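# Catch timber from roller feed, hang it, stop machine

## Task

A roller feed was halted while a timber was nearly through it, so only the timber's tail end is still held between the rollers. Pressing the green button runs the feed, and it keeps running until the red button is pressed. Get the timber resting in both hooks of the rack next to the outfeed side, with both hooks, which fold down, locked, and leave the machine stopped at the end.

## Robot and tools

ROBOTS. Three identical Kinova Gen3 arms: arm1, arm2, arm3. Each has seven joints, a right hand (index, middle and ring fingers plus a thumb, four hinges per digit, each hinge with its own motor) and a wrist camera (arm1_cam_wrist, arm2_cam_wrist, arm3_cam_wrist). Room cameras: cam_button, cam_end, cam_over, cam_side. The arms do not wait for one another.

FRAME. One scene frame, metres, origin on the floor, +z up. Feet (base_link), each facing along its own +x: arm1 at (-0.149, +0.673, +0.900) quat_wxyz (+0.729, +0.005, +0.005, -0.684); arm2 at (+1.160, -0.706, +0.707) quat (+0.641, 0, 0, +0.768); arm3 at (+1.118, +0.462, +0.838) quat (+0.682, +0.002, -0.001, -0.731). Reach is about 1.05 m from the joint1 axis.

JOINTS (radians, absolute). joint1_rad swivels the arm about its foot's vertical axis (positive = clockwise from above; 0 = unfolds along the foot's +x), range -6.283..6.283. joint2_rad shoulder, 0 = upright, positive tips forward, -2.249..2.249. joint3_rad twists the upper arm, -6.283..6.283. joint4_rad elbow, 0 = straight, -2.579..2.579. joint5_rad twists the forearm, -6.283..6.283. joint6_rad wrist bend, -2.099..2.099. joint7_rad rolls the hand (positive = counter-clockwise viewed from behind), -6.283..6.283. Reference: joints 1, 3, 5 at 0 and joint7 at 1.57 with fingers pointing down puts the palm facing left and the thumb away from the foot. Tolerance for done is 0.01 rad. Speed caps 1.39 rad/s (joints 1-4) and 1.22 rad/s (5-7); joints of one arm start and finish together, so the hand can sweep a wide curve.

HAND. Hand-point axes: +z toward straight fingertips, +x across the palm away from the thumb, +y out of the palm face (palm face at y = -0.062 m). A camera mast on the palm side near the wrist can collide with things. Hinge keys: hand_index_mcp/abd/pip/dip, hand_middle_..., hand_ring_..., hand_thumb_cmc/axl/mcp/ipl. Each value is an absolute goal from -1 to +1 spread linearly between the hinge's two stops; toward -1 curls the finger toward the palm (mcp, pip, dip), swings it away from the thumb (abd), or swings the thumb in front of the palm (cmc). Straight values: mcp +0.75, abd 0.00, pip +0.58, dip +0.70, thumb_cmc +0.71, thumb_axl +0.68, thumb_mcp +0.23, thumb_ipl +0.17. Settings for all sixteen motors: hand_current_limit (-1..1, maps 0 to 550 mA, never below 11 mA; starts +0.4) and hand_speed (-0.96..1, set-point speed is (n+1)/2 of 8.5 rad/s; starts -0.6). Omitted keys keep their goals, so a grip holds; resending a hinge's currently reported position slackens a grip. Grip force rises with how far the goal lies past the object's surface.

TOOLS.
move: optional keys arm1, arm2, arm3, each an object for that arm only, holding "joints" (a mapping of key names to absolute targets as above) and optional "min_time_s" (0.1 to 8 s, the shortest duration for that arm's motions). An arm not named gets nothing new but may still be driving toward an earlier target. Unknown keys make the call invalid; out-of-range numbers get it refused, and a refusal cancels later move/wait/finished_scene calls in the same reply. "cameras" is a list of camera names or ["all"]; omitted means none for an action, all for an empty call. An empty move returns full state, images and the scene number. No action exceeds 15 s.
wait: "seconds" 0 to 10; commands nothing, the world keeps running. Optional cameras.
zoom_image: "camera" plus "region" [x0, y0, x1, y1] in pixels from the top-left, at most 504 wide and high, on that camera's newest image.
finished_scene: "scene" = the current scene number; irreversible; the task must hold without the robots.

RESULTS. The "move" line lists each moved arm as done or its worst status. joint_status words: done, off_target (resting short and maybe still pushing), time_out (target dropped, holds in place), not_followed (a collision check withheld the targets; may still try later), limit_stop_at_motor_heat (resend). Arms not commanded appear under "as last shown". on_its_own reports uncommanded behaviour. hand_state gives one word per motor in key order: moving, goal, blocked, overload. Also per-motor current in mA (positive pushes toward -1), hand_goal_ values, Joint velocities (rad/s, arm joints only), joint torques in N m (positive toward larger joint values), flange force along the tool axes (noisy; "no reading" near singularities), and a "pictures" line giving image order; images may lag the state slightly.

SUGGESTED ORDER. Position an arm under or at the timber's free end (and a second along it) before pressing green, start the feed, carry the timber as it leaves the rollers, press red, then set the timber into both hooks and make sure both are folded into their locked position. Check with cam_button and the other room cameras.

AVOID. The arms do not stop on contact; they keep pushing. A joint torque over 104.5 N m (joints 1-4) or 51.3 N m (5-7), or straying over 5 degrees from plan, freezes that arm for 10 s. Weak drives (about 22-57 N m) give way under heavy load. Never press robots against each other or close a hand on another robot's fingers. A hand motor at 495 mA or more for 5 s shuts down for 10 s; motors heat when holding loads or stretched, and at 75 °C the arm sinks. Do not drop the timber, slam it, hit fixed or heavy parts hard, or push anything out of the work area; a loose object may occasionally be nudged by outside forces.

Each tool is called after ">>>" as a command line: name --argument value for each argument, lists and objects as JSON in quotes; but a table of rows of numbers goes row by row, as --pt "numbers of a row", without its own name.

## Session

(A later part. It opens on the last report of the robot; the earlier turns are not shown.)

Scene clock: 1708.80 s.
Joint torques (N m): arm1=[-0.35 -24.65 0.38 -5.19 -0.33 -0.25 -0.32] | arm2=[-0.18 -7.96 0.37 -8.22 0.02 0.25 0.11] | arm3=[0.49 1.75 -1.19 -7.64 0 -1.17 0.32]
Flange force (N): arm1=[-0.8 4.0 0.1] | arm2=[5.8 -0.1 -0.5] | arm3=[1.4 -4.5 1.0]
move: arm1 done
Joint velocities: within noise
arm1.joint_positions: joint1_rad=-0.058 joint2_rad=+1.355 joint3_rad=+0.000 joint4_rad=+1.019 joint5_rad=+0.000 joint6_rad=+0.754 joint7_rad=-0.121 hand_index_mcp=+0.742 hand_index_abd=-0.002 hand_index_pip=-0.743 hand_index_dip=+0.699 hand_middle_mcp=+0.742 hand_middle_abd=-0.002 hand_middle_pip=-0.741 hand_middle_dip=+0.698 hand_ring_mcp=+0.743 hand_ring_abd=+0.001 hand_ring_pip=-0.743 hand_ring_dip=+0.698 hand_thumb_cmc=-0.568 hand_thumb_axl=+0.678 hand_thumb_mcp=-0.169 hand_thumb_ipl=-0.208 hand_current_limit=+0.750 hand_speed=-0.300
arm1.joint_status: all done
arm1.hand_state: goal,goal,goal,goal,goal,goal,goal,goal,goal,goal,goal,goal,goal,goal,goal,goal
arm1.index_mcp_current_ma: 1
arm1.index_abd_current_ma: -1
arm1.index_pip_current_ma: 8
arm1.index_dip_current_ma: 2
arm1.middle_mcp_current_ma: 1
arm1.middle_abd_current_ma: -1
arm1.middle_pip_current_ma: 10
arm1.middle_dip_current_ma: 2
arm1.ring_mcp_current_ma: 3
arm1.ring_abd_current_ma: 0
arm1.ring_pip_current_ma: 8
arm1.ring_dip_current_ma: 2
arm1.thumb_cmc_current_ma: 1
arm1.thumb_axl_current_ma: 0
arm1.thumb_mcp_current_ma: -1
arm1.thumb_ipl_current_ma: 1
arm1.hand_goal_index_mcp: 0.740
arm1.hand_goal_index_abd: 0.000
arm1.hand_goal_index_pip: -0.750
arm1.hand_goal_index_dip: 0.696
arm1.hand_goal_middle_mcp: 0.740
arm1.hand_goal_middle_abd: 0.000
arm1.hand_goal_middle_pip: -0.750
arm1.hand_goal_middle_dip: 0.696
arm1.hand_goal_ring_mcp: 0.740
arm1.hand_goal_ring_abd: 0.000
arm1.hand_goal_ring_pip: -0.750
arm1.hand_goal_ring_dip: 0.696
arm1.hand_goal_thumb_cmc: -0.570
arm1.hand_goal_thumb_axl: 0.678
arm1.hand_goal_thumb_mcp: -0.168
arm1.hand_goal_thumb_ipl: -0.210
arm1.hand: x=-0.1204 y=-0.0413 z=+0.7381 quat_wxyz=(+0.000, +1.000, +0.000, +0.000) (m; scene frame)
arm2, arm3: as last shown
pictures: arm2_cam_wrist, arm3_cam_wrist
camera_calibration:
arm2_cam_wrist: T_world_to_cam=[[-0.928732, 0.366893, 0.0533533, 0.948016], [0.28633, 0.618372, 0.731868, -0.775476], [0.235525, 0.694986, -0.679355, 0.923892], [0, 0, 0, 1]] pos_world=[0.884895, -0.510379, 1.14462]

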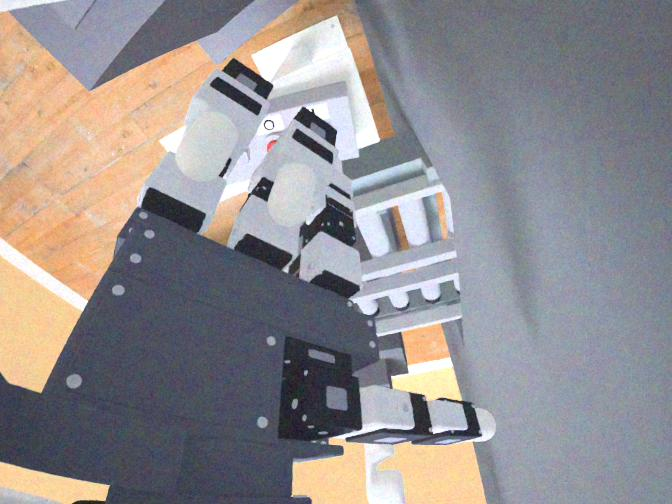

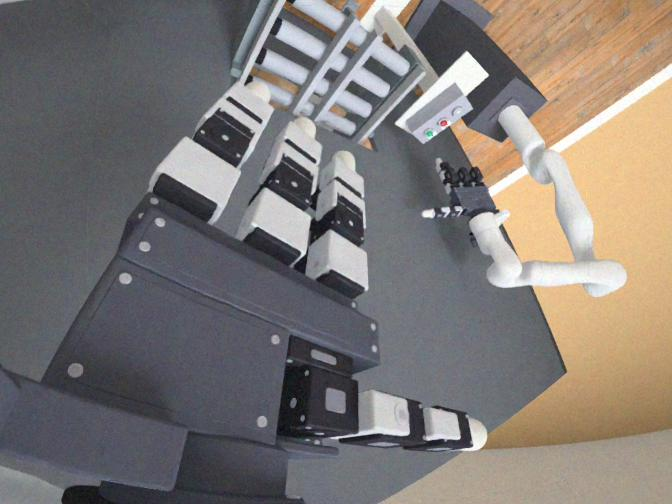

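>>> move --arm2 '{"joints":{"joint1_rad":-0.4264,"joint2_rad":0.1512,"joint4_rad":1.8366,"joint6_rad":1.1538,"joint7_rad":1.4882},"min_time_s":1.5}' --cameras '["cam_button","arm2_cam_wrist","arm3_cam_wrist"]'

>>> zoom_image --camera "cam_button" --region '[100, 120, 320, 400]'

>>> zoom_image --camera "arm2_cam_wrist" --region '[180, 80, 380, 220]'

>>> zoom_image --camera "arm3_cam_wrist" --region '[380, 80, 500, 220]'

Scene clock: 1788.27 s.
Joint torques (N m): arm1=[-0.31 -24.64 0.33 -5.17 -0.32 -0.27 -0.34] | arm2=[-0.3 -8.39 0.23 -7.72 0.07 0.27 0.06] | arm3=[0.55 1.86 -1.13 -7.76 0 -1.14 0.3]
Flange force (N): arm1=[-0.7 4.1 0.1] | arm2=[5.4 -0.3 -1.4] | arm3=[1.9 -4.3 1.7]
move: arm2 done
Joint velocities: within noise
arm1, arm3: as last shown
arm2.joint_positions: joint1_rad=-0.426 joint2_rad=+0.151 joint3_rad=+0.000 joint4_rad=+1.837 joint5_rad=+0.000 joint6_rad=+1.154 joint7_rad=+1.488 hand_index_mcp=+0.753 hand_index_abd=+0.000 hand_index_pip=+0.577 hand_index_dip=+0.696 hand_middle_mcp=+0.753 hand_middle_abd=+0.000 hand_middle_pip=-0.893 hand_middle_dip=-0.697 hand_ring_mcp=+0.753 hand_ring_abd=+0.000 hand_ring_pip=-0.894 hand_ring_dip=-0.697 hand_thumb_cmc=+0.714 hand_thumb_axl=+0.677 hand_thumb_mcp=+0.223 hand_thumb_ipl=+0.168 hand_current_limit=+0.400 hand_speed=-0.600
arm2.joint_status: all done
arm2.hand_state: goal,goal,goal,goal,goal,goal,goal,goal,goal,goal,goal,goal,goal,goal,goal,goal
arm2.index_mcp_current_ma: 0
arm2.index_abd_current_ma: 0
arm2.index_pip_current_ma: 0
arm2.index_dip_current_ma: 0
arm2.middle_mcp_current_ma: 0
arm2.middle_abd_current_ma: 0
arm2.middle_pip_current_ma: 1
arm2.middle_dip_current_ma: 0
arm2.ring_mcp_current_ma: 0
arm2.ring_abd_current_ma: 0
arm2.ring_pip_current_ma: 1
arm2.ring_dip_current_ma: 0
arm2.thumb_cmc_current_ma: 0
arm2.thumb_axl_current_ma: 0
arm2.thumb_mcp_current_ma: 0
arm2.thumb_ipl_current_ma: 0
arm2.hand_goal_index_mcp: 0.754
arm2.hand_goal_index_abd: 0.000
arm2.hand_goal_index_pip: 0.576
arm2.hand_goal_index_dip: 0.696
arm2.hand_goal_middle_mcp: 0.754
arm2.hand_goal_middle_abd: 0.000
arm2.hand_goal_middle_pip: -0.900
arm2.hand_goal_middle_dip: -0.700
arm2.hand_goal_ring_mcp: 0.754
arm2.hand_goal_ring_abd: 0.000
arm2.hand_goal_ring_pip: -0.900
arm2.hand_goal_ring_dip: -0.700
arm2.hand_goal_thumb_cmc: 0.714
arm2.hand_goal_thumb_axl: 0.678
arm2.hand_goal_thumb_mcp: 0.226
arm2.hand_goal_thumb_ipl: 0.168
arm2.hand: x=+0.8956 y=-0.4258 z=+0.9789 quat_wxyz=(+0.000, -0.866, +0.500, +0.000) (m; scene frame)
pictures: arm2_cam_wrist, arm3_cam_wrist, cam_button
camera_calibration:
arm2_cam_wrist: T_world_to_cam=[[-0.928732, 0.366893, 0.0533533, 0.962404], [0.28633, 0.618372, 0.731868, -0.760091], [0.235525, 0.694986, -0.679355, 0.877859], [0, 0, 0, 1]] pos_world=[0.904695, -0.493179, 1.10132]

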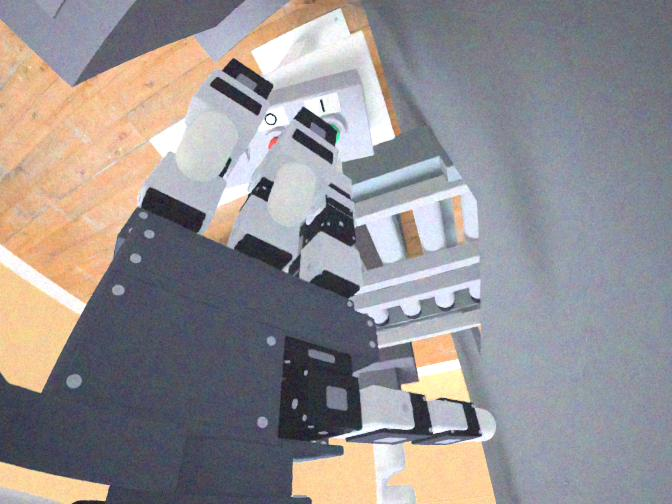

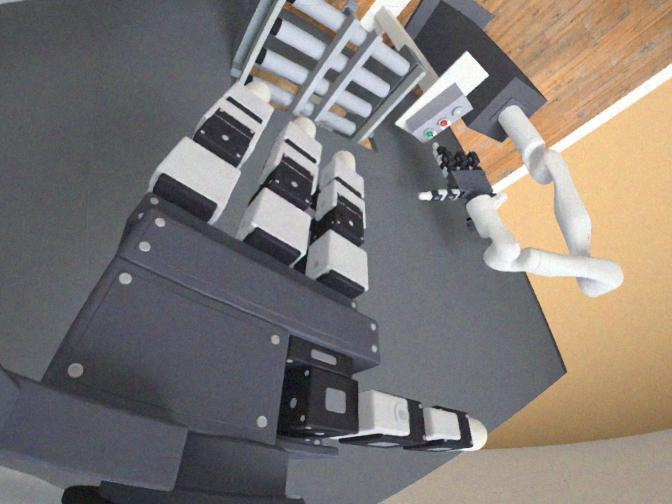

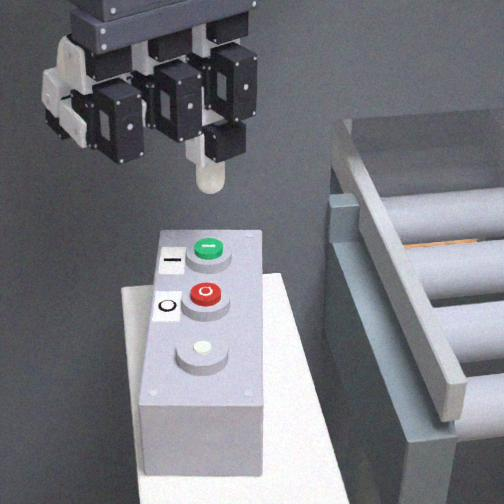

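Scaled by 1.800 from the camera's 504x504 image, which has a finer 720x720 frame.

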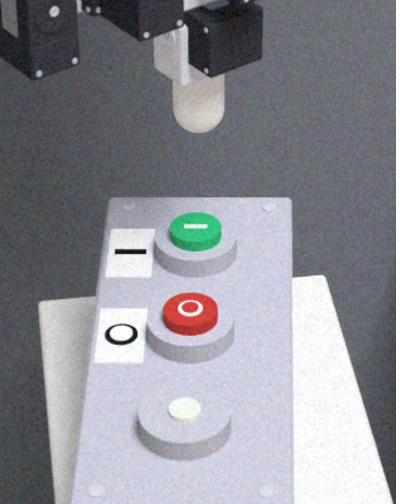

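Scaled by 2.520 from the camera's 672x504 image, which has a finer 960x720 frame.

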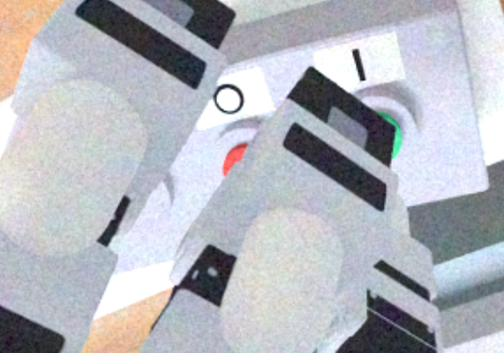

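Scaled by 3.600 from the camera's 672x504 image, which has a finer 960x720 frame.

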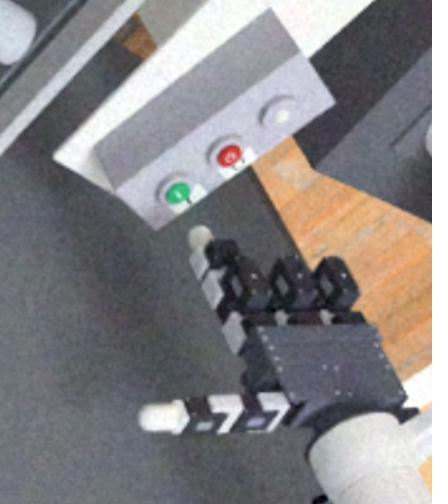

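>>> move --arm2 '{"joints":{"joint2_rad":0.2011,"joint4_rad":1.9279,"joint6_rad":1.0126},"min_time_s":1.5}' --cameras '["cam_button"]'

>>> move --arm2 '{"joints":{"joint2_rad":0.2094,"joint4_rad":1.9396,"joint6_rad":0.9926},"min_time_s":1}' --cameras '["cam_button","cam_side"]'

>>> zoom_image --camera "cam_button" --region '[100, 120, 320, 400]'

Scene clock: 1825.60 s.
Joint torques (N m): arm1=[-0.33 -24.66 0.35 -5.18 -0.31 -0.28 -0.32] | arm2=[-0.24 -8.85 0.36 -7.3 0.13 0.29 0.06] | arm3=[0.48 1.72 -1.14 -7.81 0 -1.14 0.37]
Flange force (N): arm1=[-0.7 4.1 0.1] | arm2=[5.6 -0.1 -1.8] | arm3=[1.7 -4.1 1.8]
move: arm2 done
Joint velocities: within noise
arm1, arm3: as last shown
arm2.joint_positions: joint1_rad=-0.426 joint2_rad=+0.201 joint3_rad=+0.000 joint4_rad=+1.928 joint5_rad=+0.000 joint6_rad=+1.013 joint7_rad=+1.488 hand_index_mcp=+0.753 hand_index_abd=+0.000 hand_index_pip=+0.577 hand_index_dip=+0.696 hand_middle_mcp=+0.753 hand_middle_abd=+0.000 hand_middle_pip=-0.893 hand_middle_dip=-0.697 hand_ring_mcp=+0.753 hand_ring_abd=+0.000 hand_ring_pip=-0.894 hand_ring_dip=-0.697 hand_thumb_cmc=+0.714 hand_thumb_axl=+0.677 hand_thumb_mcp=+0.223 hand_thumb_ipl=+0.168 hand_current_limit=+0.400 hand_speed=-0.600
arm2.joint_status: all done
arm2.hand_state: goal,goal,goal,goal,goal,goal,goal,goal,goal,goal,goal,goal,goal,goal,goal,goal
arm2.index_mcp_current_ma: 0
arm2.index_abd_current_ma: 0
arm2.index_pip_current_ma: 0
arm2.index_dip_current_ma: 0
arm2.middle_mcp_current_ma: 0
arm2.middle_abd_current_ma: 0
arm2.middle_pip_current_ma: 1
arm2.middle_dip_current_ma: 0
arm2.ring_mcp_current_ma: 0
arm2.ring_abd_current_ma: 0
arm2.ring_pip_current_ma: 1
arm2.ring_dip_current_ma: 0
arm2.thumb_cmc_current_ma: 0
arm2.thumb_axl_current_ma: 0
arm2.thumb_mcp_current_ma: 0
arm2.thumb_ipl_current_ma: 0
arm2.hand_goal_index_mcp: 0.754
arm2.hand_goal_index_abd: 0.000
arm2.hand_goal_index_pip: 0.576
arm2.hand_goal_index_dip: 0.696
arm2.hand_goal_middle_mcp: 0.754
arm2.hand_goal_middle_abd: 0.000
arm2.hand_goal_middle_pip: -0.900
arm2.hand_goal_middle_dip: -0.700
arm2.hand_goal_ring_mcp: 0.754
arm2.hand_goal_ring_abd: 0.000
arm2.hand_goal_ring_pip: -0.900
arm2.hand_goal_ring_dip: -0.700
arm2.hand_goal_thumb_cmc: 0.714
arm2.hand_goal_thumb_axl: 0.678
arm2.hand_goal_thumb_mcp: 0.226
arm2.hand_goal_thumb_ipl: 0.168
arm2.hand: x=+0.8957 y=-0.4259 z=+0.9361 quat_wxyz=(+0.000, -0.866, +0.500, +0.000) (m; scene frame)
pictures: cam_button

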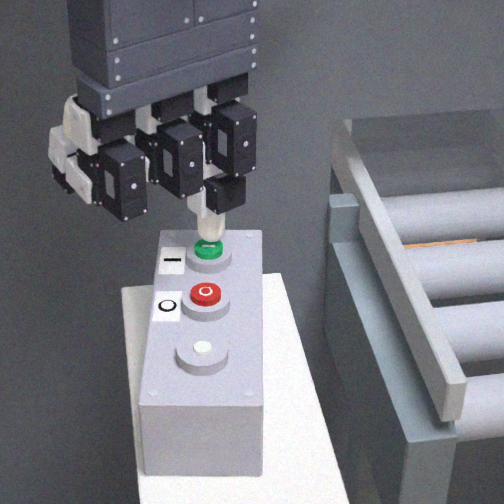

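Scene clock: 1826.90 s.
Joint torques (N m): arm1=[-0.34 -24.61 0.32 -5.2 -0.33 -0.28 -0.3] | arm2=[-0.2 -8.89 0.42 -7.11 0.07 0.22 0.09] | arm3=[0.6 1.77 -1.11 -7.81 0.04 -1.15 0.34]
Flange force (N): arm1=[-0.7 3.9 0.0] | arm2=[5.3 0.1 -2.4] | arm3=[1.8 -4.2 1.8]
move: arm2 done
Joint velocities: within noise
arm1, arm3: as last shown
arm2.joint_positions: joint1_rad=-0.426 joint2_rad=+0.209 joint3_rad=+0.000 joint4_rad=+1.940 joint5_rad=+0.000 joint6_rad=+0.993 joint7_rad=+1.488 hand_index_mcp=+0.753 hand_index_abd=+0.000 hand_index_pip=+0.577 hand_index_dip=+0.696 hand_middle_mcp=+0.753 hand_middle_abd=+0.000 hand_middle_pip=-0.893 hand_middle_dip=-0.697 hand_ring_mcp=+0.753 hand_ring_abd=+0.000 hand_ring_pip=-0.894 hand_ring_dip=-0.697 hand_thumb_cmc=+0.714 hand_thumb_axl=+0.677 hand_thumb_mcp=+0.223 hand_thumb_ipl=+0.168 hand_current_limit=+0.400 hand_speed=-0.600
arm2.joint_status: all done
arm2.hand_state: goal,goal,goal,goal,goal,goal,goal,goal,goal,goal,goal,goal,goal,goal,goal,goal
arm2.index_mcp_current_ma: 0
arm2.index_abd_current_ma: 0
arm2.index_pip_current_ma: 0
arm2.index_dip_current_ma: 0
arm2.middle_mcp_current_ma: 0
arm2.middle_abd_current_ma: 0
arm2.middle_pip_current_ma: 1
arm2.middle_dip_current_ma: 0
arm2.ring_mcp_current_ma: 0
arm2.ring_abd_current_ma: 0
arm2.ring_pip_current_ma: 1
arm2.ring_dip_current_ma: 0
arm2.thumb_cmc_current_ma: 0
arm2.thumb_axl_current_ma: 0
arm2.thumb_mcp_current_ma: 0
arm2.thumb_ipl_current_ma: 0
arm2.hand_goal_index_mcp: 0.754
arm2.hand_goal_index_abd: 0.000
arm2.hand_goal_index_pip: 0.576
arm2.hand_goal_index_dip: 0.696
arm2.hand_goal_middle_mcp: 0.754
arm2.hand_goal_middle_abd: 0.000
arm2.hand_goal_middle_pip: -0.900
arm2.hand_goal_middle_dip: -0.700
arm2.hand_goal_ring_mcp: 0.754
arm2.hand_goal_ring_abd: 0.000
arm2.hand_goal_ring_pip: -0.900
arm2.hand_goal_ring_dip: -0.700
arm2.hand_goal_thumb_cmc: 0.714
arm2.hand_goal_thumb_axl: 0.678
arm2.hand_goal_thumb_mcp: 0.226
arm2.hand_goal_thumb_ipl: 0.168
arm2.hand: x=+0.8956 y=-0.4259 z=+0.9300 quat_wxyz=(+0.000, -0.866, +0.500, +0.000) (m; scene frame)
pictures: cam_button, cam_side

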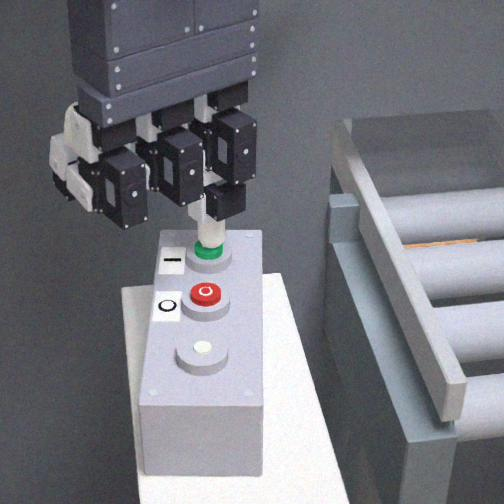

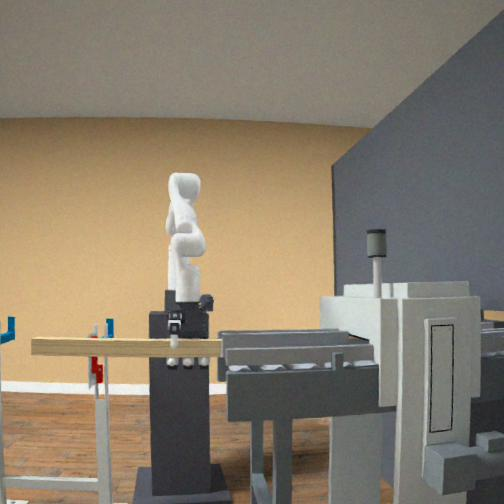

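Scaled by 1.800 from the camera's 504x504 image, which has a finer 720x720 frame.

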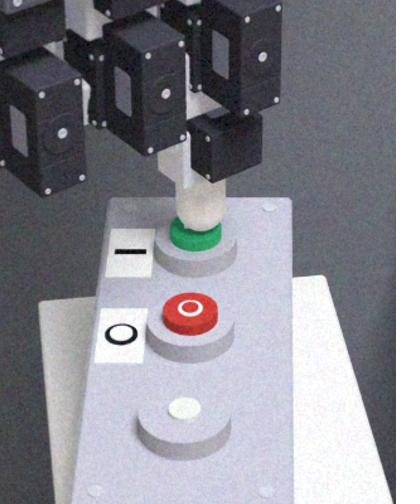

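>>> move --arm2 '{"joints":{"joint2_rad":0.2164,"joint4_rad":1.9493,"joint6_rad":0.9759},"min_time_s":1}' --cameras '["cam_button","cam_side"]'

Scene clock: 1848.17 s.
Joint torques (N m): arm1=[-0.33 -24.57 0.35 -5.21 -0.33 -0.23 -0.31] | arm2=[-0.29 -7.01 0.26 -5.6 0.03 0.44 0.02] | arm3=[0.55 1.82 -1.2 -7.73 0.08 -1.14 0.3]
Flange force (N): arm1=[-0.8 3.6 -0.1] | arm2=[5.4 -0.4 -7.3] | arm3=[1.8 -4.5 1.6]
move: arm2 done
Joint velocities: within noise
arm1, arm3: as last shown
arm2.joint_positions: joint1_rad=-0.426 joint2_rad=+0.216 joint3_rad=+0.000 joint4_rad=+1.949 joint5_rad=+0.000 joint6_rad=+0.976 joint7_rad=+1.488 hand_index_mcp=+0.753 hand_index_abd=-0.001 hand_index_pip=+0.577 hand_index_dip=+0.696 hand_middle_mcp=+0.753 hand_middle_abd=+0.000 hand_middle_pip=-0.893 hand_middle_dip=-0.697 hand_ring_mcp=+0.753 hand_ring_abd=+0.000 hand_ring_pip=-0.894 hand_ring_dip=-0.697 hand_thumb_cmc=+0.714 hand_thumb_axl=+0.677 hand_thumb_mcp=+0.223 hand_thumb_ipl=+0.168 hand_current_limit=+0.400 hand_speed=-0.600
arm2.joint_status: all done
arm2.hand_state: goal,goal,goal,goal,goal,goal,goal,goal,goal,goal,goal,goal,goal,goal,goal,goal
arm2.index_mcp_current_ma: 0
arm2.index_abd_current_ma: 0
arm2.index_pip_current_ma: 0
arm2.index_dip_current_ma: 0
arm2.middle_mcp_current_ma: 0
arm2.middle_abd_current_ma: 0
arm2.middle_pip_current_ma: 1
arm2.middle_dip_current_ma: 0
arm2.ring_mcp_current_ma: 0
arm2.ring_abd_current_ma: 0
arm2.ring_pip_current_ma: 1
arm2.ring_dip_current_ma: 0
arm2.thumb_cmc_current_ma: 0
arm2.thumb_axl_current_ma: 0
arm2.thumb_mcp_current_ma: 0
arm2.thumb_ipl_current_ma: 0
arm2.hand_goal_index_mcp: 0.754
arm2.hand_goal_index_abd: 0.000
arm2.hand_goal_index_pip: 0.576
arm2.hand_goal_index_dip: 0.696
arm2.hand_goal_middle_mcp: 0.754
arm2.hand_goal_middle_abd: 0.000
arm2.hand_goal_middle_pip: -0.900
arm2.hand_goal_middle_dip: -0.700
arm2.hand_goal_ring_mcp: 0.754
arm2.hand_goal_ring_abd: 0.000
arm2.hand_goal_ring_pip: -0.900
arm2.hand_goal_ring_dip: -0.700
arm2.hand_goal_thumb_cmc: 0.714
arm2.hand_goal_thumb_axl: 0.678
arm2.hand_goal_thumb_mcp: 0.226
arm2.hand_goal_thumb_ipl: 0.168
arm2.hand: x=+0.8956 y=-0.4259 z=+0.9251 quat_wxyz=(+0.000, -0.866, +0.500, +0.000) (m; scene frame)
pictures: cam_button, cam_side

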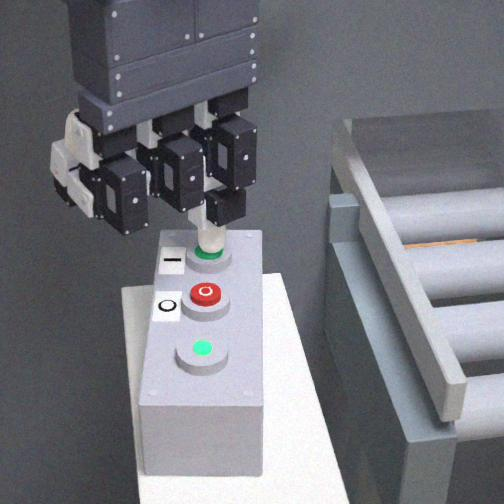

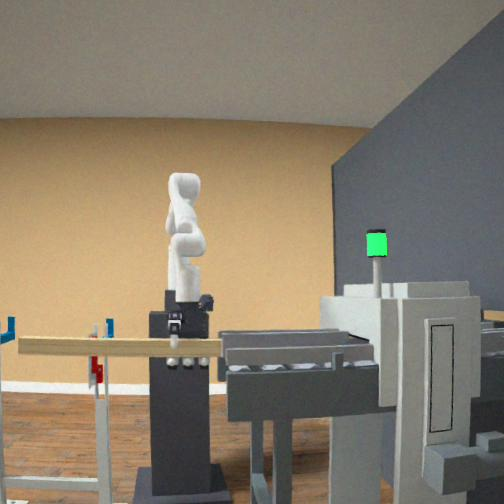

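>>> move --arm2 '{"joints":{"joint1_rad":-0.4264,"joint2_rad":0.1734,"joint4_rad":1.8780,"joint6_rad":1.0902}}' --cameras '["cam_side"]'

>>> move --arm2 '{"joints":{"joint1_rad":-0.2965,"joint2_rad":0.0916,"joint4_rad":1.9740,"joint6_rad":1.0760,"joint7_rad":1.6181}}' --cameras '["cam_side","cam_button","cam_over","arm1_cam_wrist"]'

Scene clock: 1856.70 s.
Joint torques (N m): arm1=[-1.28 -30.53 0.03 -7.32 -0.34 -0.5 -0.21] | arm2=[-0.2 -8.56 0.36 -7.6 0.07 0.24 0.04] | arm3=[0.47 1.78 -1.2 -7.76 0.07 -1.15 0.31]
Flange force (N): arm1=[-2.1 4.4 9.2] | arm2=[5.7 0.0 -1.7] | arm3=[1.8 -4.4 1.6]
move: arm2 done
Joint velocities: within noise
arm1, arm3: as last shown
arm1.joint_positions: joint1_rad=-0.058 joint2_rad=+1.355 joint3_rad=+0.000 joint4_rad=+1.019 joint5_rad=+0.000 joint6_rad=+0.754 joint7_rad=-0.121 hand_index_mcp=+0.764 hand_index_abd=-0.015 hand_index_pip=-0.719 hand_index_dip=+0.700 hand_middle_mcp=+0.753 hand_middle_abd=-0.002 hand_middle_pip=-0.729 hand_middle_dip=+0.701 hand_ring_mcp=+0.747 hand_ring_abd=+0.001 hand_ring_pip=-0.741 hand_ring_dip=+0.699 hand_thumb_cmc=-0.568 hand_thumb_axl=+0.678 hand_thumb_mcp=-0.169 hand_thumb_ipl=-0.209 hand_current_limit=+0.750 hand_speed=-0.300
arm1.hand_state: blocked,goal,blocked,goal,goal,goal,blocked,goal,goal,goal,goal,goal,goal,goal,goal,goal
arm1.index_mcp_current_ma: 45
arm1.index_abd_current_ma: -17
arm1.index_pip_current_ma: 58
arm1.index_dip_current_ma: 3
arm1.middle_mcp_current_ma: 19
arm1.middle_pip_current_ma: 33
arm1.middle_dip_current_ma: 5
arm1.ring_mcp_current_ma: 8
arm1.ring_pip_current_ma: 11
arm2.joint_positions: joint1_rad=-0.426 joint2_rad=+0.173 joint3_rad=+0.000 joint4_rad=+1.878 joint5_rad=+0.000 joint6_rad=+1.090 joint7_rad=+1.488 hand_index_mcp=+0.755 hand_index_abd=-0.004 hand_index_pip=+0.577 hand_index_dip=+0.696 hand_middle_mcp=+0.753 hand_middle_abd=+0.000 hand_middle_pip=-0.893 hand_middle_dip=-0.697 hand_ring_mcp=+0.753 hand_ring_abd=+0.000 hand_ring_pip=-0.894 hand_ring_dip=-0.697 hand_thumb_cmc=+0.714 hand_thumb_axl=+0.677 hand_thumb_mcp=+0.223 hand_thumb_ipl=+0.168 hand_current_limit=+0.400 hand_speed=-0.600
arm2.joint_status: all done
arm2.hand_state: goal,goal,goal,goal,goal,goal,goal,goal,goal,goal,goal,goal,goal,goal,goal,goal
arm2.index_mcp_current_ma: 0
arm2.index_abd_current_ma: 0
arm2.index_pip_current_ma: 0
arm2.index_dip_current_ma: 0
arm2.middle_mcp_current_ma: 0
arm2.middle_abd_current_ma: 0
arm2.middle_pip_current_ma: 1
arm2.middle_dip_current_ma: 0
arm2.ring_mcp_current_ma: 0
arm2.ring_abd_current_ma: 0
arm2.ring_pip_current_ma: 1
arm2.ring_dip_current_ma: 0
arm2.thumb_cmc_current_ma: 0
arm2.thumb_axl_current_ma: 0
arm2.thumb_mcp_current_ma: 0
arm2.thumb_ipl_current_ma: 0
arm2.hand_goal_index_mcp: 0.754
arm2.hand_goal_index_abd: 0.000
arm2.hand_goal_index_pip: 0.576
arm2.hand_goal_index_dip: 0.696
arm2.hand_goal_middle_mcp: 0.754
arm2.hand_goal_middle_abd: 0.000
arm2.hand_goal_middle_pip: -0.900
arm2.hand_goal_middle_dip: -0.700
arm2.hand_goal_ring_mcp: 0.754
arm2.hand_goal_ring_abd: 0.000
arm2.hand_goal_ring_pip: -0.900
arm2.hand_goal_ring_dip: -0.700
arm2.hand_goal_thumb_cmc: 0.714
arm2.hand_goal_thumb_axl: 0.678
arm2.hand_goal_thumb_mcp: 0.226
arm2.hand_goal_thumb_ipl: 0.168
arm2.hand: x=+0.8953 y=-0.4254 z=+0.9594 quat_wxyz=(+0.000, -0.866, +0.500, +0.000) (m; scene frame)
pictures: cam_side

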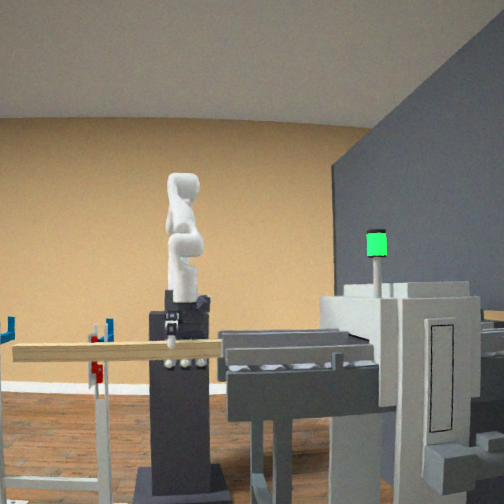

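Scene clock: 1857.77 s.
Joint torques (N m): arm1=[-1.29 -30.46 0.06 -7.33 -0.28 -0.49 -0.23] | arm2=[-0.26 -7.05 0.31 -7.56 0.04 0.26 0.05] | arm3=[0.55 1.7 -1.22 -7.79 0.06 -1.16 0.3]
Flange force (N): arm1=[-2.1 4.2 9.0] | arm2=[5.5 0.7 -1.5] | arm3=[1.7 -4.6 1.7]
move: arm2 done
Joint velocities: within noise
arm1, arm3: as last shown
arm2.joint_positions: joint1_rad=-0.297 joint2_rad=+0.092 joint3_rad=+0.000 joint4_rad=+1.974 joint5_rad=+0.000 joint6_rad=+1.076 joint7_rad=+1.618 hand_index_mcp=+0.755 hand_index_abd=-0.003 hand_index_pip=+0.577 hand_index_dip=+0.696 hand_middle_mcp=+0.753 hand_middle_abd=+0.000 hand_middle_pip=-0.893 hand_middle_dip=-0.697 hand_ring_mcp=+0.753 hand_ring_abd=+0.000 hand_ring_pip=-0.894 hand_ring_dip=-0.697 hand_thumb_cmc=+0.714 hand_thumb_axl=+0.677 hand_thumb_mcp=+0.223 hand_thumb_ipl=+0.168 hand_current_limit=+0.400 hand_speed=-0.600
arm2.joint_status: all done
arm2.hand_state: goal,goal,goal,goal,goal,goal,goal,goal,goal,goal,goal,goal,goal,goal,goal,goal
arm2.index_mcp_current_ma: 0
arm2.index_abd_current_ma: 0
arm2.index_pip_current_ma: 0
arm2.index_dip_current_ma: 0
arm2.middle_mcp_current_ma: 0
arm2.middle_abd_current_ma: 0
arm2.middle_pip_current_ma: 1
arm2.middle_dip_current_ma: 0
arm2.ring_mcp_current_ma: 0
arm2.ring_abd_current_ma: 0
arm2.ring_pip_current_ma: 1
arm2.ring_dip_current_ma: 0
arm2.thumb_cmc_current_ma: 0
arm2.thumb_axl_current_ma: 0
arm2.thumb_mcp_current_ma: 0
arm2.thumb_ipl_current_ma: 0
arm2.hand_goal_index_mcp: 0.754
arm2.hand_goal_index_abd: 0.000
arm2.hand_goal_index_pip: 0.576
arm2.hand_goal_index_dip: 0.696
arm2.hand_goal_middle_mcp: 0.754
arm2.hand_goal_middle_abd: 0.000
arm2.hand_goal_middle_pip: -0.900
arm2.hand_goal_middle_dip: -0.700
arm2.hand_goal_ring_mcp: 0.754
arm2.hand_goal_ring_abd: 0.000
arm2.hand_goal_ring_pip: -0.900
arm2.hand_goal_ring_dip: -0.700
arm2.hand_goal_thumb_cmc: 0.714
arm2.hand_goal_thumb_axl: 0.678
arm2.hand_goal_thumb_mcp: 0.226
arm2.hand_goal_thumb_ipl: 0.168
arm2.hand: x=+0.9526 y=-0.4369 z=+0.9600 quat_wxyz=(+0.000, -0.866, +0.500, +0.000) (m; scene frame)
pictures: arm1_cam_wrist, cam_button, cam_over, cam_side
camera_calibration:
arm1_cam_wrist: T_world_to_cam=[[-0.795632, -0.604324, -0.0419698, -0.0533391], [-0.435544, 0.522517, 0.732992, -0.619883], [-0.421035, 0.601472, -0.678941, 0.603474], [0, 0, 0, 1]] pos_world=[-0.0583411, -0.0713075, 0.861854]

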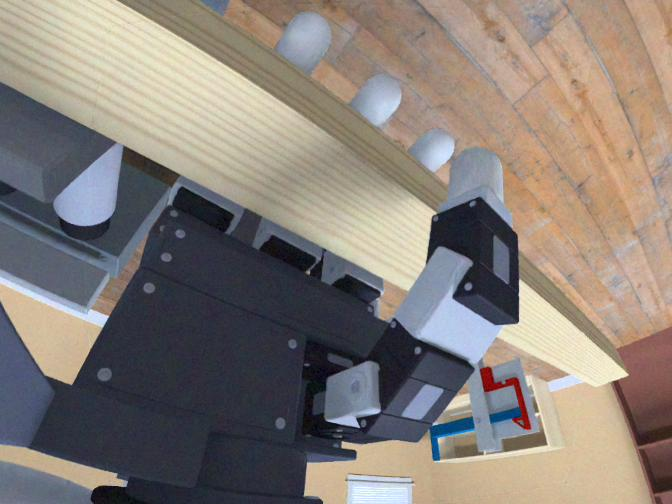

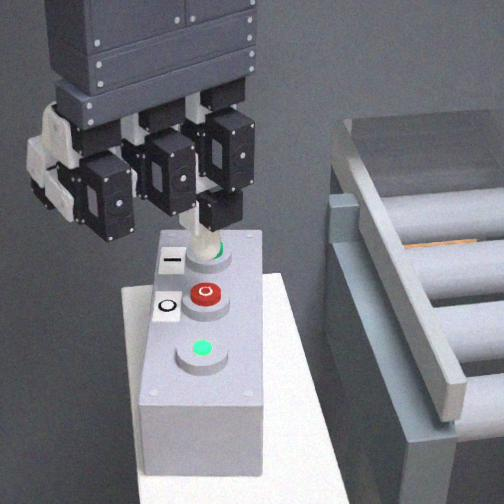

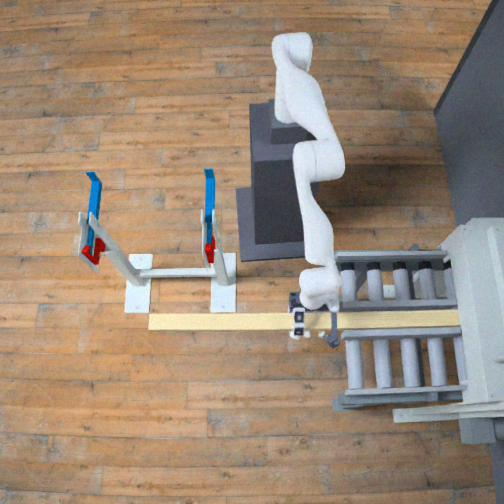

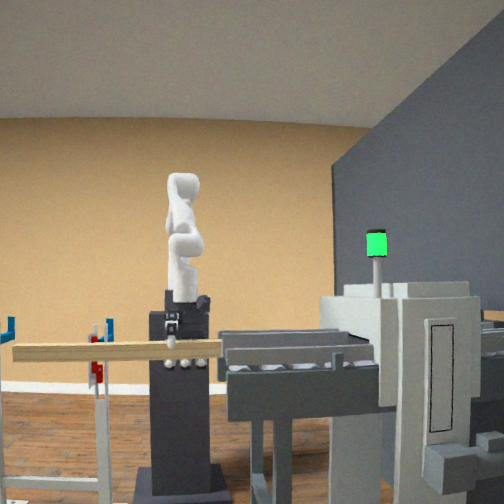

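>>> move --arm1 '{"joints":{"joint1_rad":-0.0563,"joint2_rad":1.3688,"joint4_rad":0.9794,"joint6_rad":0.7793,"joint7_rad":-0.1200},"min_time_s":1}' --arm2 '{"joints":{"joint2_rad":0.1268,"joint4_rad":2.0296,"joint6_rad":0.9852},"min_time_s":1}' --cameras '["cam_button"]'

>>> move --arm2 '{"joints":{"joint2_rad":0.1402,"joint4_rad":2.0478,"joint6_rad":0.9536},"min_time_s":1}' --cameras '["cam_button","cam_side"]'

Scene clock: 1879.37 s.
Joint torques (N m): arm1=[-1.15 -29.85 0.09 -7.22 -0.33 -0.46 -0.32] | arm2=[-0.31 -7.37 0.37 -7.15 0.09 0.33 0.12] | arm3=[0.5 1.75 -1.26 -7.68 0.07 -1.12 0.25]
Flange force (N): arm1=[-2.0 4.2 7.7] | arm2=[5.3 0.8 -1.8] | arm3=[1.5 -4.8 1.4]
move: arm1 done; arm2 done
Joint velocities: within noise
arm1.joint_positions: joint1_rad=-0.056 joint2_rad=+1.369 joint3_rad=+0.000 joint4_rad=+0.979 joint5_rad=+0.000 joint6_rad=+0.779 joint7_rad=-0.120 hand_index_mcp=+0.764 hand_index_abd=-0.015 hand_index_pip=-0.719 hand_index_dip=+0.700 hand_middle_mcp=+0.756 hand_middle_abd=-0.002 hand_middle_pip=-0.730 hand_middle_dip=+0.701 hand_ring_mcp=+0.749 hand_ring_abd=+0.001 hand_ring_pip=-0.740 hand_ring_dip=+0.699 hand_thumb_cmc=-0.568 hand_thumb_axl=+0.678 hand_thumb_mcp=-0.169 hand_thumb_ipl=-0.209 hand_current_limit=+0.750 hand_speed=-0.300
arm1.joint_status: all done
arm1.hand_state: blocked,goal,blocked,goal,goal,goal,blocked,goal,goal,goal,goal,goal,goal,goal,goal,goal
arm1.index_mcp_current_ma: 46
arm1.index_abd_current_ma: -17
arm1.index_pip_current_ma: 58
arm1.index_dip_current_ma: 3
arm1.middle_mcp_current_ma: 24
arm1.middle_abd_current_ma: -1
arm1.middle_pip_current_ma: 32
arm1.middle_dip_current_ma: 5
arm1.ring_mcp_current_ma: 11
arm1.ring_abd_current_ma: 0
arm1.ring_pip_current_ma: 12
arm1.ring_dip_current_ma: 2
arm1.thumb_cmc_current_ma: 1
arm1.thumb_axl_current_ma: 0
arm1.thumb_mcp_current_ma: -1
arm1.thumb_ipl_current_ma: 1
arm1.hand_goal_index_mcp: 0.740
arm1.hand_goal_index_abd: 0.000
arm1.hand_goal_index_pip: -0.750
arm1.hand_goal_index_dip: 0.696
arm1.hand_goal_middle_mcp: 0.740
arm1.hand_goal_middle_abd: 0.000
arm1.hand_goal_middle_pip: -0.750
arm1.hand_goal_middle_dip: 0.696
arm1.hand_goal_ring_mcp: 0.740
arm1.hand_goal_ring_abd: 0.000
arm1.hand_goal_ring_pip: -0.750
arm1.hand_goal_ring_dip: 0.696
arm1.hand_goal_thumb_cmc: -0.570
arm1.hand_goal_thumb_axl: 0.678
arm1.hand_goal_thumb_mcp: -0.168
arm1.hand_goal_thumb_ipl: -0.210
arm1.hand: x=-0.1204 y=-0.0482 z=+0.7380 quat_wxyz=(+0.000, +1.000, +0.000, +0.000) (m; scene frame)
arm2.joint_positions: joint1_rad=-0.296 joint2_rad=+0.127 joint3_rad=+0.000 joint4_rad=+2.030 joint5_rad=+0.000 joint6_rad=+0.985 joint7_rad=+1.618 hand_index_mcp=+0.755 hand_index_abd=-0.003 hand_index_pip=+0.577 hand_index_dip=+0.696 hand_middle_mcp=+0.753 hand_middle_abd=+0.000 hand_middle_pip=-0.893 hand_middle_dip=-0.697 hand_ring_mcp=+0.753 hand_ring_abd=+0.000 hand_ring_pip=-0.894 hand_ring_dip=-0.697 hand_thumb_cmc=+0.714 hand_thumb_axl=+0.677 hand_thumb_mcp=+0.223 hand_thumb_ipl=+0.168 hand_current_limit=+0.400 hand_speed=-0.600
arm2.joint_status: all done
arm2.hand_state: goal,goal,goal,goal,goal,goal,goal,goal,goal,goal,goal,goal,goal,goal,goal,goal
arm2.index_mcp_current_ma: 0
arm2.index_abd_current_ma: 0
arm2.index_pip_current_ma: 0
arm2.index_dip_current_ma: 0
arm2.middle_mcp_current_ma: 0
arm2.middle_abd_current_ma: 0
arm2.middle_pip_current_ma: 1
arm2.middle_dip_current_ma: 0
arm2.ring_mcp_current_ma: 0
arm2.ring_abd_current_ma: 0
arm2.ring_pip_current_ma: 1
arm2.ring_dip_current_ma: 0
arm2.thumb_cmc_current_ma: 0
arm2.thumb_axl_current_ma: 0
arm2.thumb_mcp_current_ma: 0
arm2.thumb_ipl_current_ma: 0
arm2.hand_goal_index_mcp: 0.754
arm2.hand_goal_index_abd: 0.000
arm2.hand_goal_index_pip: 0.576
arm2.hand_goal_index_dip: 0.696
arm2.hand_goal_middle_mcp: 0.754
arm2.hand_goal_middle_abd: 0.000
arm2.hand_goal_middle_pip: -0.900
arm2.hand_goal_middle_dip: -0.700
arm2.hand_goal_ring_mcp: 0.754
arm2.hand_goal_ring_abd: 0.000
arm2.hand_goal_ring_pip: -0.900
arm2.hand_goal_ring_dip: -0.700
arm2.hand_goal_thumb_cmc: 0.714
arm2.hand_goal_thumb_axl: 0.678
arm2.hand_goal_thumb_mcp: 0.226
arm2.hand_goal_thumb_ipl: 0.168
arm2.hand: x=+0.9526 y=-0.4368 z=+0.9339 quat_wxyz=(+0.000, -0.866, +0.500, +0.000) (m; scene frame)
arm3.joint_positions: joint1_rad=+0.103 joint2_rad=-0.471 joint3_rad=-0.133 joint4_rad=+1.346 joint5_rad=+0.040 joint6_rad=+1.916 joint7_rad=+1.503 hand_index_mcp=+0.753 hand_index_abd=+0.000 hand_index_pip=+0.577 hand_index_dip=+0.696 hand_middle_mcp=+0.753 hand_middle_abd=+0.000 hand_middle_pip=+0.577 hand_middle_dip=+0.696 hand_ring_mcp=+0.753 hand_ring_abd=+0.000 hand_ring_pip=+0.577 hand_ring_dip=+0.696 hand_thumb_cmc=+0.714 hand_thumb_axl=+0.677 hand_thumb_mcp=+0.224 hand_thumb_ipl=+0.168 hand_current_limit=+0.400 hand_speed=-0.600
arm3.joint_status: not commanded
arm3.hand_state: goal,goal,goal,goal,goal,goal,goal,goal,goal,goal,goal,goal,goal,goal,goal,goal
arm3.index_mcp_current_ma: -1
arm3.index_abd_current_ma: 0
arm3.index_pip_current_ma: 0
arm3.index_dip_current_ma: 0
arm3.middle_mcp_current_ma: -1
arm3.middle_abd_current_ma: 0
arm3.middle_pip_current_ma: 0
arm3.middle_dip_current_ma: 0
arm3.ring_mcp_current_ma: -1
arm3.ring_abd_current_ma: 0
arm3.ring_pip_current_ma: 0
arm3.ring_dip_current_ma: 0
arm3.thumb_cmc_current_ma: 0
arm3.thumb_axl_current_ma: -1
arm3.thumb_mcp_current_ma: -2
arm3.thumb_ipl_current_ma: 0
arm3.hand_goal_index_mcp: 0.754
arm3.hand_goal_index_abd: 0.000
arm3.hand_goal_index_pip: 0.576
arm3.hand_goal_index_dip: 0.696
arm3.hand_goal_middle_mcp: 0.754
arm3.hand_goal_middle_abd: 0.000
arm3.hand_goal_middle_pip: 0.576
arm3.hand_goal_middle_dip: 0.696
arm3.hand_goal_ring_mcp: 0.754
arm3.hand_goal_ring_abd: 0.000
arm3.hand_goal_ring_pip: 0.576
arm3.hand_goal_ring_dip: 0.696
arm3.hand_goal_thumb_cmc: 0.714
arm3.hand_goal_thumb_axl: 0.678
arm3.hand_goal_thumb_mcp: 0.226
arm3.hand_goal_thumb_ipl: 0.168
arm3.hand: x=+1.1706 y=+0.2766 z=+1.4187 quat_wxyz=(+0.091, +0.740, +0.648, -0.153) (m; scene frame)
pictures: cam_button

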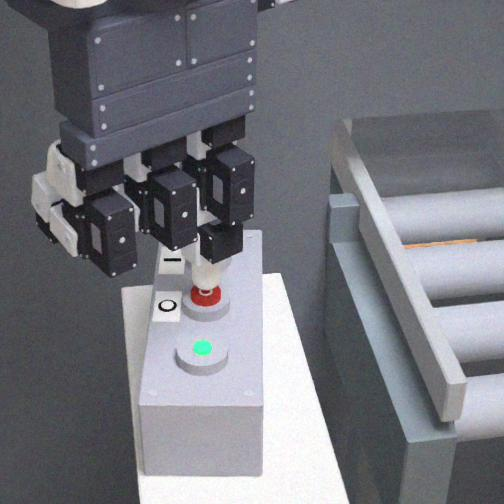

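Scene clock: 1880.67 s.
Joint torques (N m): arm1=[-0.56 -29.87 0.69 -7.21 -0.16 -0.43 -0.34] | arm2=[-0.26 -5.63 0.3 -5.54 0.14 0.46 0.05] | arm3=[0.5 1.84 -1.14 -7.8 0.03 -1.1 0.33]
Flange force (N): arm1=[-1.2 4.1 7.8] | arm2=[5.5 0.6 -7.3] | arm3=[1.9 -4.2 1.9]
move: arm2 done
Joint velocities: within noise
arm1, arm3: as last shown
arm1.ring_mcp_current_ma: 10
arm2.joint_positions: joint1_rad=-0.296 joint2_rad=+0.140 joint3_rad=+0.000 joint4_rad=+2.048 joint5_rad=+0.000 joint6_rad=+0.954 joint7_rad=+1.618 hand_index_mcp=+0.755 hand_index_abd=-0.004 hand_index_pip=+0.577 hand_index_dip=+0.696 hand_middle_mcp=+0.753 hand_middle_abd=+0.000 hand_middle_pip=-0.893 hand_middle_dip=-0.697 hand_ring_mcp=+0.753 hand_ring_abd=+0.000 hand_ring_pip=-0.894 hand_ring_dip=-0.697 hand_thumb_cmc=+0.714 hand_thumb_axl=+0.677 hand_thumb_mcp=+0.223 hand_thumb_ipl=+0.168 hand_current_limit=+0.400 hand_speed=-0.600
arm2.joint_status: all done
arm2.hand_state: goal,goal,goal,goal,goal,goal,goal,goal,goal,goal,goal,goal,goal,goal,goal,goal
arm2.index_mcp_current_ma: 0
arm2.index_abd_current_ma: 0
arm2.index_pip_current_ma: 0
arm2.index_dip_current_ma: 0
arm2.middle_mcp_current_ma: 0
arm2.middle_abd_current_ma: 0
arm2.middle_pip_current_ma: 1
arm2.middle_dip_current_ma: 0
arm2.ring_mcp_current_ma: 0
arm2.ring_abd_current_ma: 0
arm2.ring_pip_current_ma: 1
arm2.ring_dip_current_ma: 0
arm2.thumb_cmc_current_ma: 0
arm2.thumb_axl_current_ma: 0
arm2.thumb_mcp_current_ma: 0
arm2.thumb_ipl_current_ma: 0
arm2.hand_goal_index_mcp: 0.754
arm2.hand_goal_index_abd: 0.000
arm2.hand_goal_index_pip: 0.576
arm2.hand_goal_index_dip: 0.696
arm2.hand_goal_middle_mcp: 0.754
arm2.hand_goal_middle_abd: 0.000
arm2.hand_goal_middle_pip: -0.900
arm2.hand_goal_middle_dip: -0.700
arm2.hand_goal_ring_mcp: 0.754
arm2.hand_goal_ring_abd: 0.000
arm2.hand_goal_ring_pip: -0.900
arm2.hand_goal_ring_dip: -0.700
arm2.hand_goal_thumb_cmc: 0.714
arm2.hand_goal_thumb_axl: 0.678
arm2.hand_goal_thumb_mcp: 0.226
arm2.hand_goal_thumb_ipl: 0.168
arm2.hand: x=+0.9526 y=-0.4368 z=+0.9250 quat_wxyz=(+0.000, -0.866, +0.500, +0.000) (m; scene frame)
pictures: cam_button, cam_side

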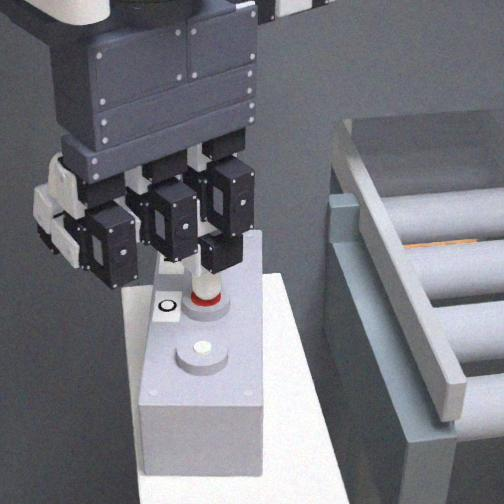

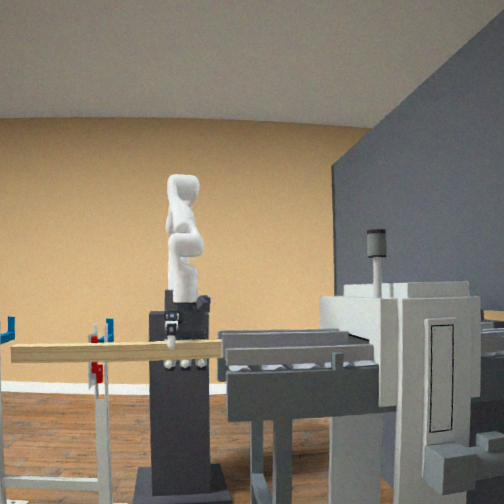

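>>> move --arm1 '{"joints":{"hand_thumb_mcp":-0.34,"hand_thumb_ipl":-0.38,"hand_speed":-0.8}}' --arm2 '{"joints":{"joint2_rad":0.0916,"joint4_rad":1.9740,"joint6_rad":1.0760}}' --cameras '["arm1_cam_wrist","cam_over","cam_side"]'

>>> zoom_image --camera "cam_over" --region '[130, 270, 480, 370]'

>>> zoom_image --camera "cam_side" --region '[0, 310, 240, 390]'

Scene clock: 1892.90 s.
Joint torques (N m): arm1=[-0.33 -31.18 0.85 -7.82 -0.09 -0.61 -0.45] | arm2=[-0.32 -7.04 0.33 -7.56 0.05 0.21 0.05] | arm3=[0.61 1.82 -1.3 -7.78 0.03 -1.12 0.32]
Flange force (N): arm1=[-1.0 3.9 9.5] | arm2=[5.5 0.6 -1.7] | arm3=[1.9 -4.9 1.9]
move: arm1 off_target; arm2 done
Joint velocities: within noise
arm1.joint_positions: joint1_rad=-0.056 joint2_rad=+1.369 joint3_rad=+0.000 joint4_rad=+0.979 joint5_rad=+0.000 joint6_rad=+0.779 joint7_rad=-0.120 hand_index_mcp=+0.784 hand_index_abd=-0.018 hand_index_pip=-0.719 hand_index_dip=+0.700 hand_middle_mcp=+0.755 hand_middle_abd=-0.002 hand_middle_pip=-0.734 hand_middle_dip=+0.700 hand_ring_mcp=+0.750 hand_ring_abd=+0.001 hand_ring_pip=-0.743 hand_ring_dip=+0.699 hand_thumb_cmc=-0.568 hand_thumb_axl=+0.680 hand_thumb_mcp=-0.237 hand_thumb_ipl=-0.328 hand_current_limit=+0.750 hand_speed=-0.800
arm1.joint_status: hand_thumb_mcp off_target (ended at -0.237, target -0.340); hand_thumb_ipl off_target (ended at -0.328, target -0.380); the others done
arm1.hand_state: blocked,goal,blocked,goal,goal,goal,goal,goal,goal,goal,goal,goal,goal,goal,blocked,blocked
arm1.index_mcp_current_ma: 105
arm1.index_abd_current_ma: -23
arm1.index_pip_current_ma: 58
arm1.index_dip_current_ma: 3
arm1.middle_mcp_current_ma: 22
arm1.middle_abd_current_ma: -1
arm1.middle_pip_current_ma: 22
arm1.middle_dip_current_ma: 3
arm1.ring_mcp_current_ma: 12
arm1.ring_abd_current_ma: 0
arm1.ring_pip_current_ma: 8
arm1.ring_dip_current_ma: 2
arm1.thumb_cmc_current_ma: 1
arm1.thumb_axl_current_ma: 2
arm1.thumb_mcp_current_ma: 452
arm1.thumb_ipl_current_ma: 185
arm1.hand_goal_index_mcp: 0.740
arm1.hand_goal_index_abd: 0.000
arm1.hand_goal_index_pip: -0.750
arm1.hand_goal_index_dip: 0.696
arm1.hand_goal_middle_mcp: 0.740
arm1.hand_goal_middle_abd: 0.000
arm1.hand_goal_middle_pip: -0.750
arm1.hand_goal_middle_dip: 0.696
arm1.hand_goal_ring_mcp: 0.740
arm1.hand_goal_ring_abd: 0.000
arm1.hand_goal_ring_pip: -0.750
arm1.hand_goal_ring_dip: 0.696
arm1.hand_goal_thumb_cmc: -0.570
arm1.hand_goal_thumb_axl: 0.678
arm1.hand_goal_thumb_mcp: -0.340
arm1.hand_goal_thumb_ipl: -0.380
arm1.hand: x=-0.1204 y=-0.0482 z=+0.7379 quat_wxyz=(+0.000, +1.000, +0.000, +0.000) (m; scene frame)
arm2.joint_positions: joint1_rad=-0.296 joint2_rad=+0.092 joint3_rad=+0.000 joint4_rad=+1.974 joint5_rad=+0.000 joint6_rad=+1.076 joint7_rad=+1.618 hand_index_mcp=+0.754 hand_index_abd=-0.004 hand_index_pip=+0.577 hand_index_dip=+0.696 hand_middle_mcp=+0.753 hand_middle_abd=+0.000 hand_middle_pip=-0.893 hand_middle_dip=-0.697 hand_ring_mcp=+0.753 hand_ring_abd=+0.000 hand_ring_pip=-0.894 hand_ring_dip=-0.697 hand_thumb_cmc=+0.714 hand_thumb_axl=+0.677 hand_thumb_mcp=+0.223 hand_thumb_ipl=+0.168 hand_current_limit=+0.400 hand_speed=-0.600
arm2.joint_status: all done
arm2.hand_state: goal,goal,goal,goal,goal,goal,goal,goal,goal,goal,goal,goal,goal,goal,goal,goal
arm2.index_mcp_current_ma: 0
arm2.index_abd_current_ma: 0
arm2.index_pip_current_ma: 0
arm2.index_dip_current_ma: 0
arm2.middle_mcp_current_ma: 0
arm2.middle_abd_current_ma: 0
arm2.middle_pip_current_ma: 1
arm2.middle_dip_current_ma: 0
arm2.ring_mcp_current_ma: 0
arm2.ring_abd_current_ma: 0
arm2.ring_pip_current_ma: 1
arm2.ring_dip_current_ma: 0
arm2.thumb_cmc_current_ma: 0
arm2.thumb_axl_current_ma: 0
arm2.thumb_mcp_current_ma: 0
arm2.thumb_ipl_current_ma: 0
arm2.hand_goal_index_mcp: 0.754
arm2.hand_goal_index_abd: 0.000
arm2.hand_goal_index_pip: 0.576
arm2.hand_goal_index_dip: 0.696
arm2.hand_goal_middle_mcp: 0.754
arm2.hand_goal_middle_abd: 0.000
arm2.hand_goal_middle_pip: -0.900
arm2.hand_goal_middle_dip: -0.700
arm2.hand_goal_ring_mcp: 0.754
arm2.hand_goal_ring_abd: 0.000
arm2.hand_goal_ring_pip: -0.900
arm2.hand_goal_ring_dip: -0.700
arm2.hand_goal_thumb_cmc: 0.714
arm2.hand_goal_thumb_axl: 0.678
arm2.hand_goal_thumb_mcp: 0.226
arm2.hand_goal_thumb_ipl: 0.168
arm2.hand: x=+0.9526 y=-0.4369 z=+0.9600 quat_wxyz=(+0.000, -0.866, +0.500, +0.000) (m; scene frame)
arm3: as last shown
pictures: arm1_cam_wrist, cam_over, cam_side
camera_calibration:
arm1_cam_wrist: T_world_to_cam=[[-0.795608, -0.604353, -0.0420107, -0.0574788], [-0.435589, 0.522483, 0.73299, -0.616208], [-0.421035, 0.601472, -0.678941, 0.607556], [0, 0, 0, 1]] pos_world=[-0.0583411, -0.0782076, 0.861754]

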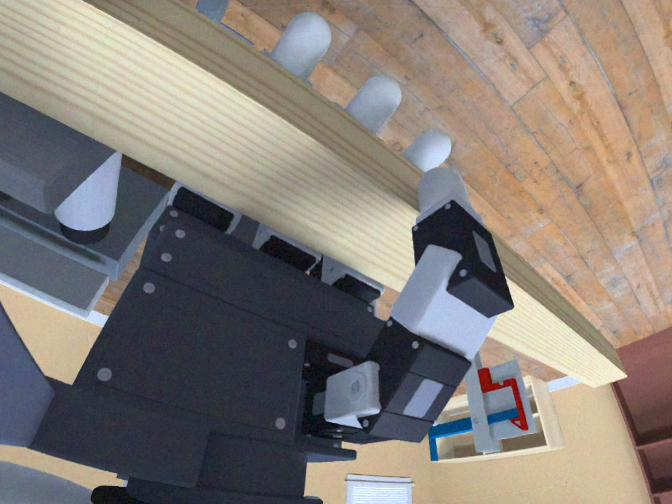

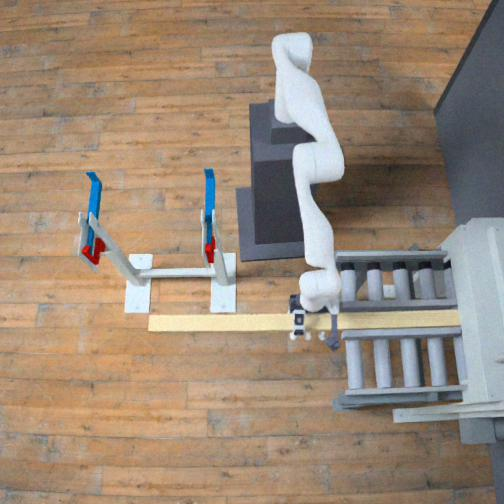

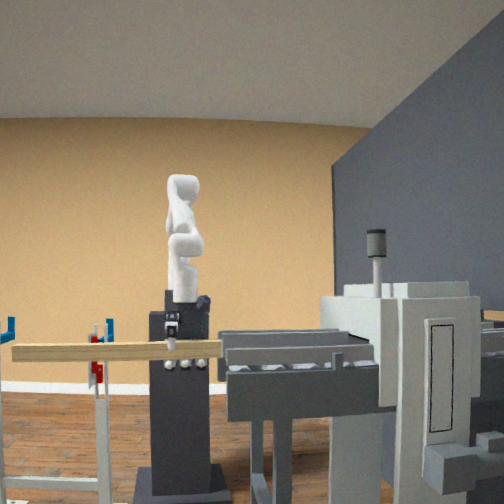

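Scaled by 1.440 from the camera's 504x504 image, which has a finer 720x720 frame.

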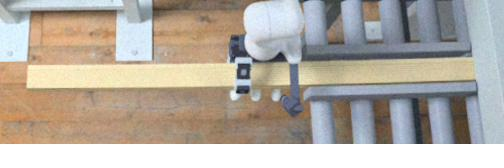

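Scaled by 2.100 from the camera's 504x504 image, which has a finer 720x720 frame.

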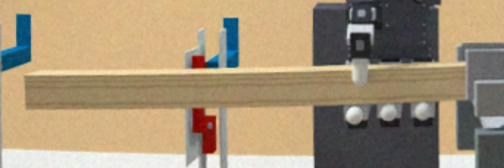

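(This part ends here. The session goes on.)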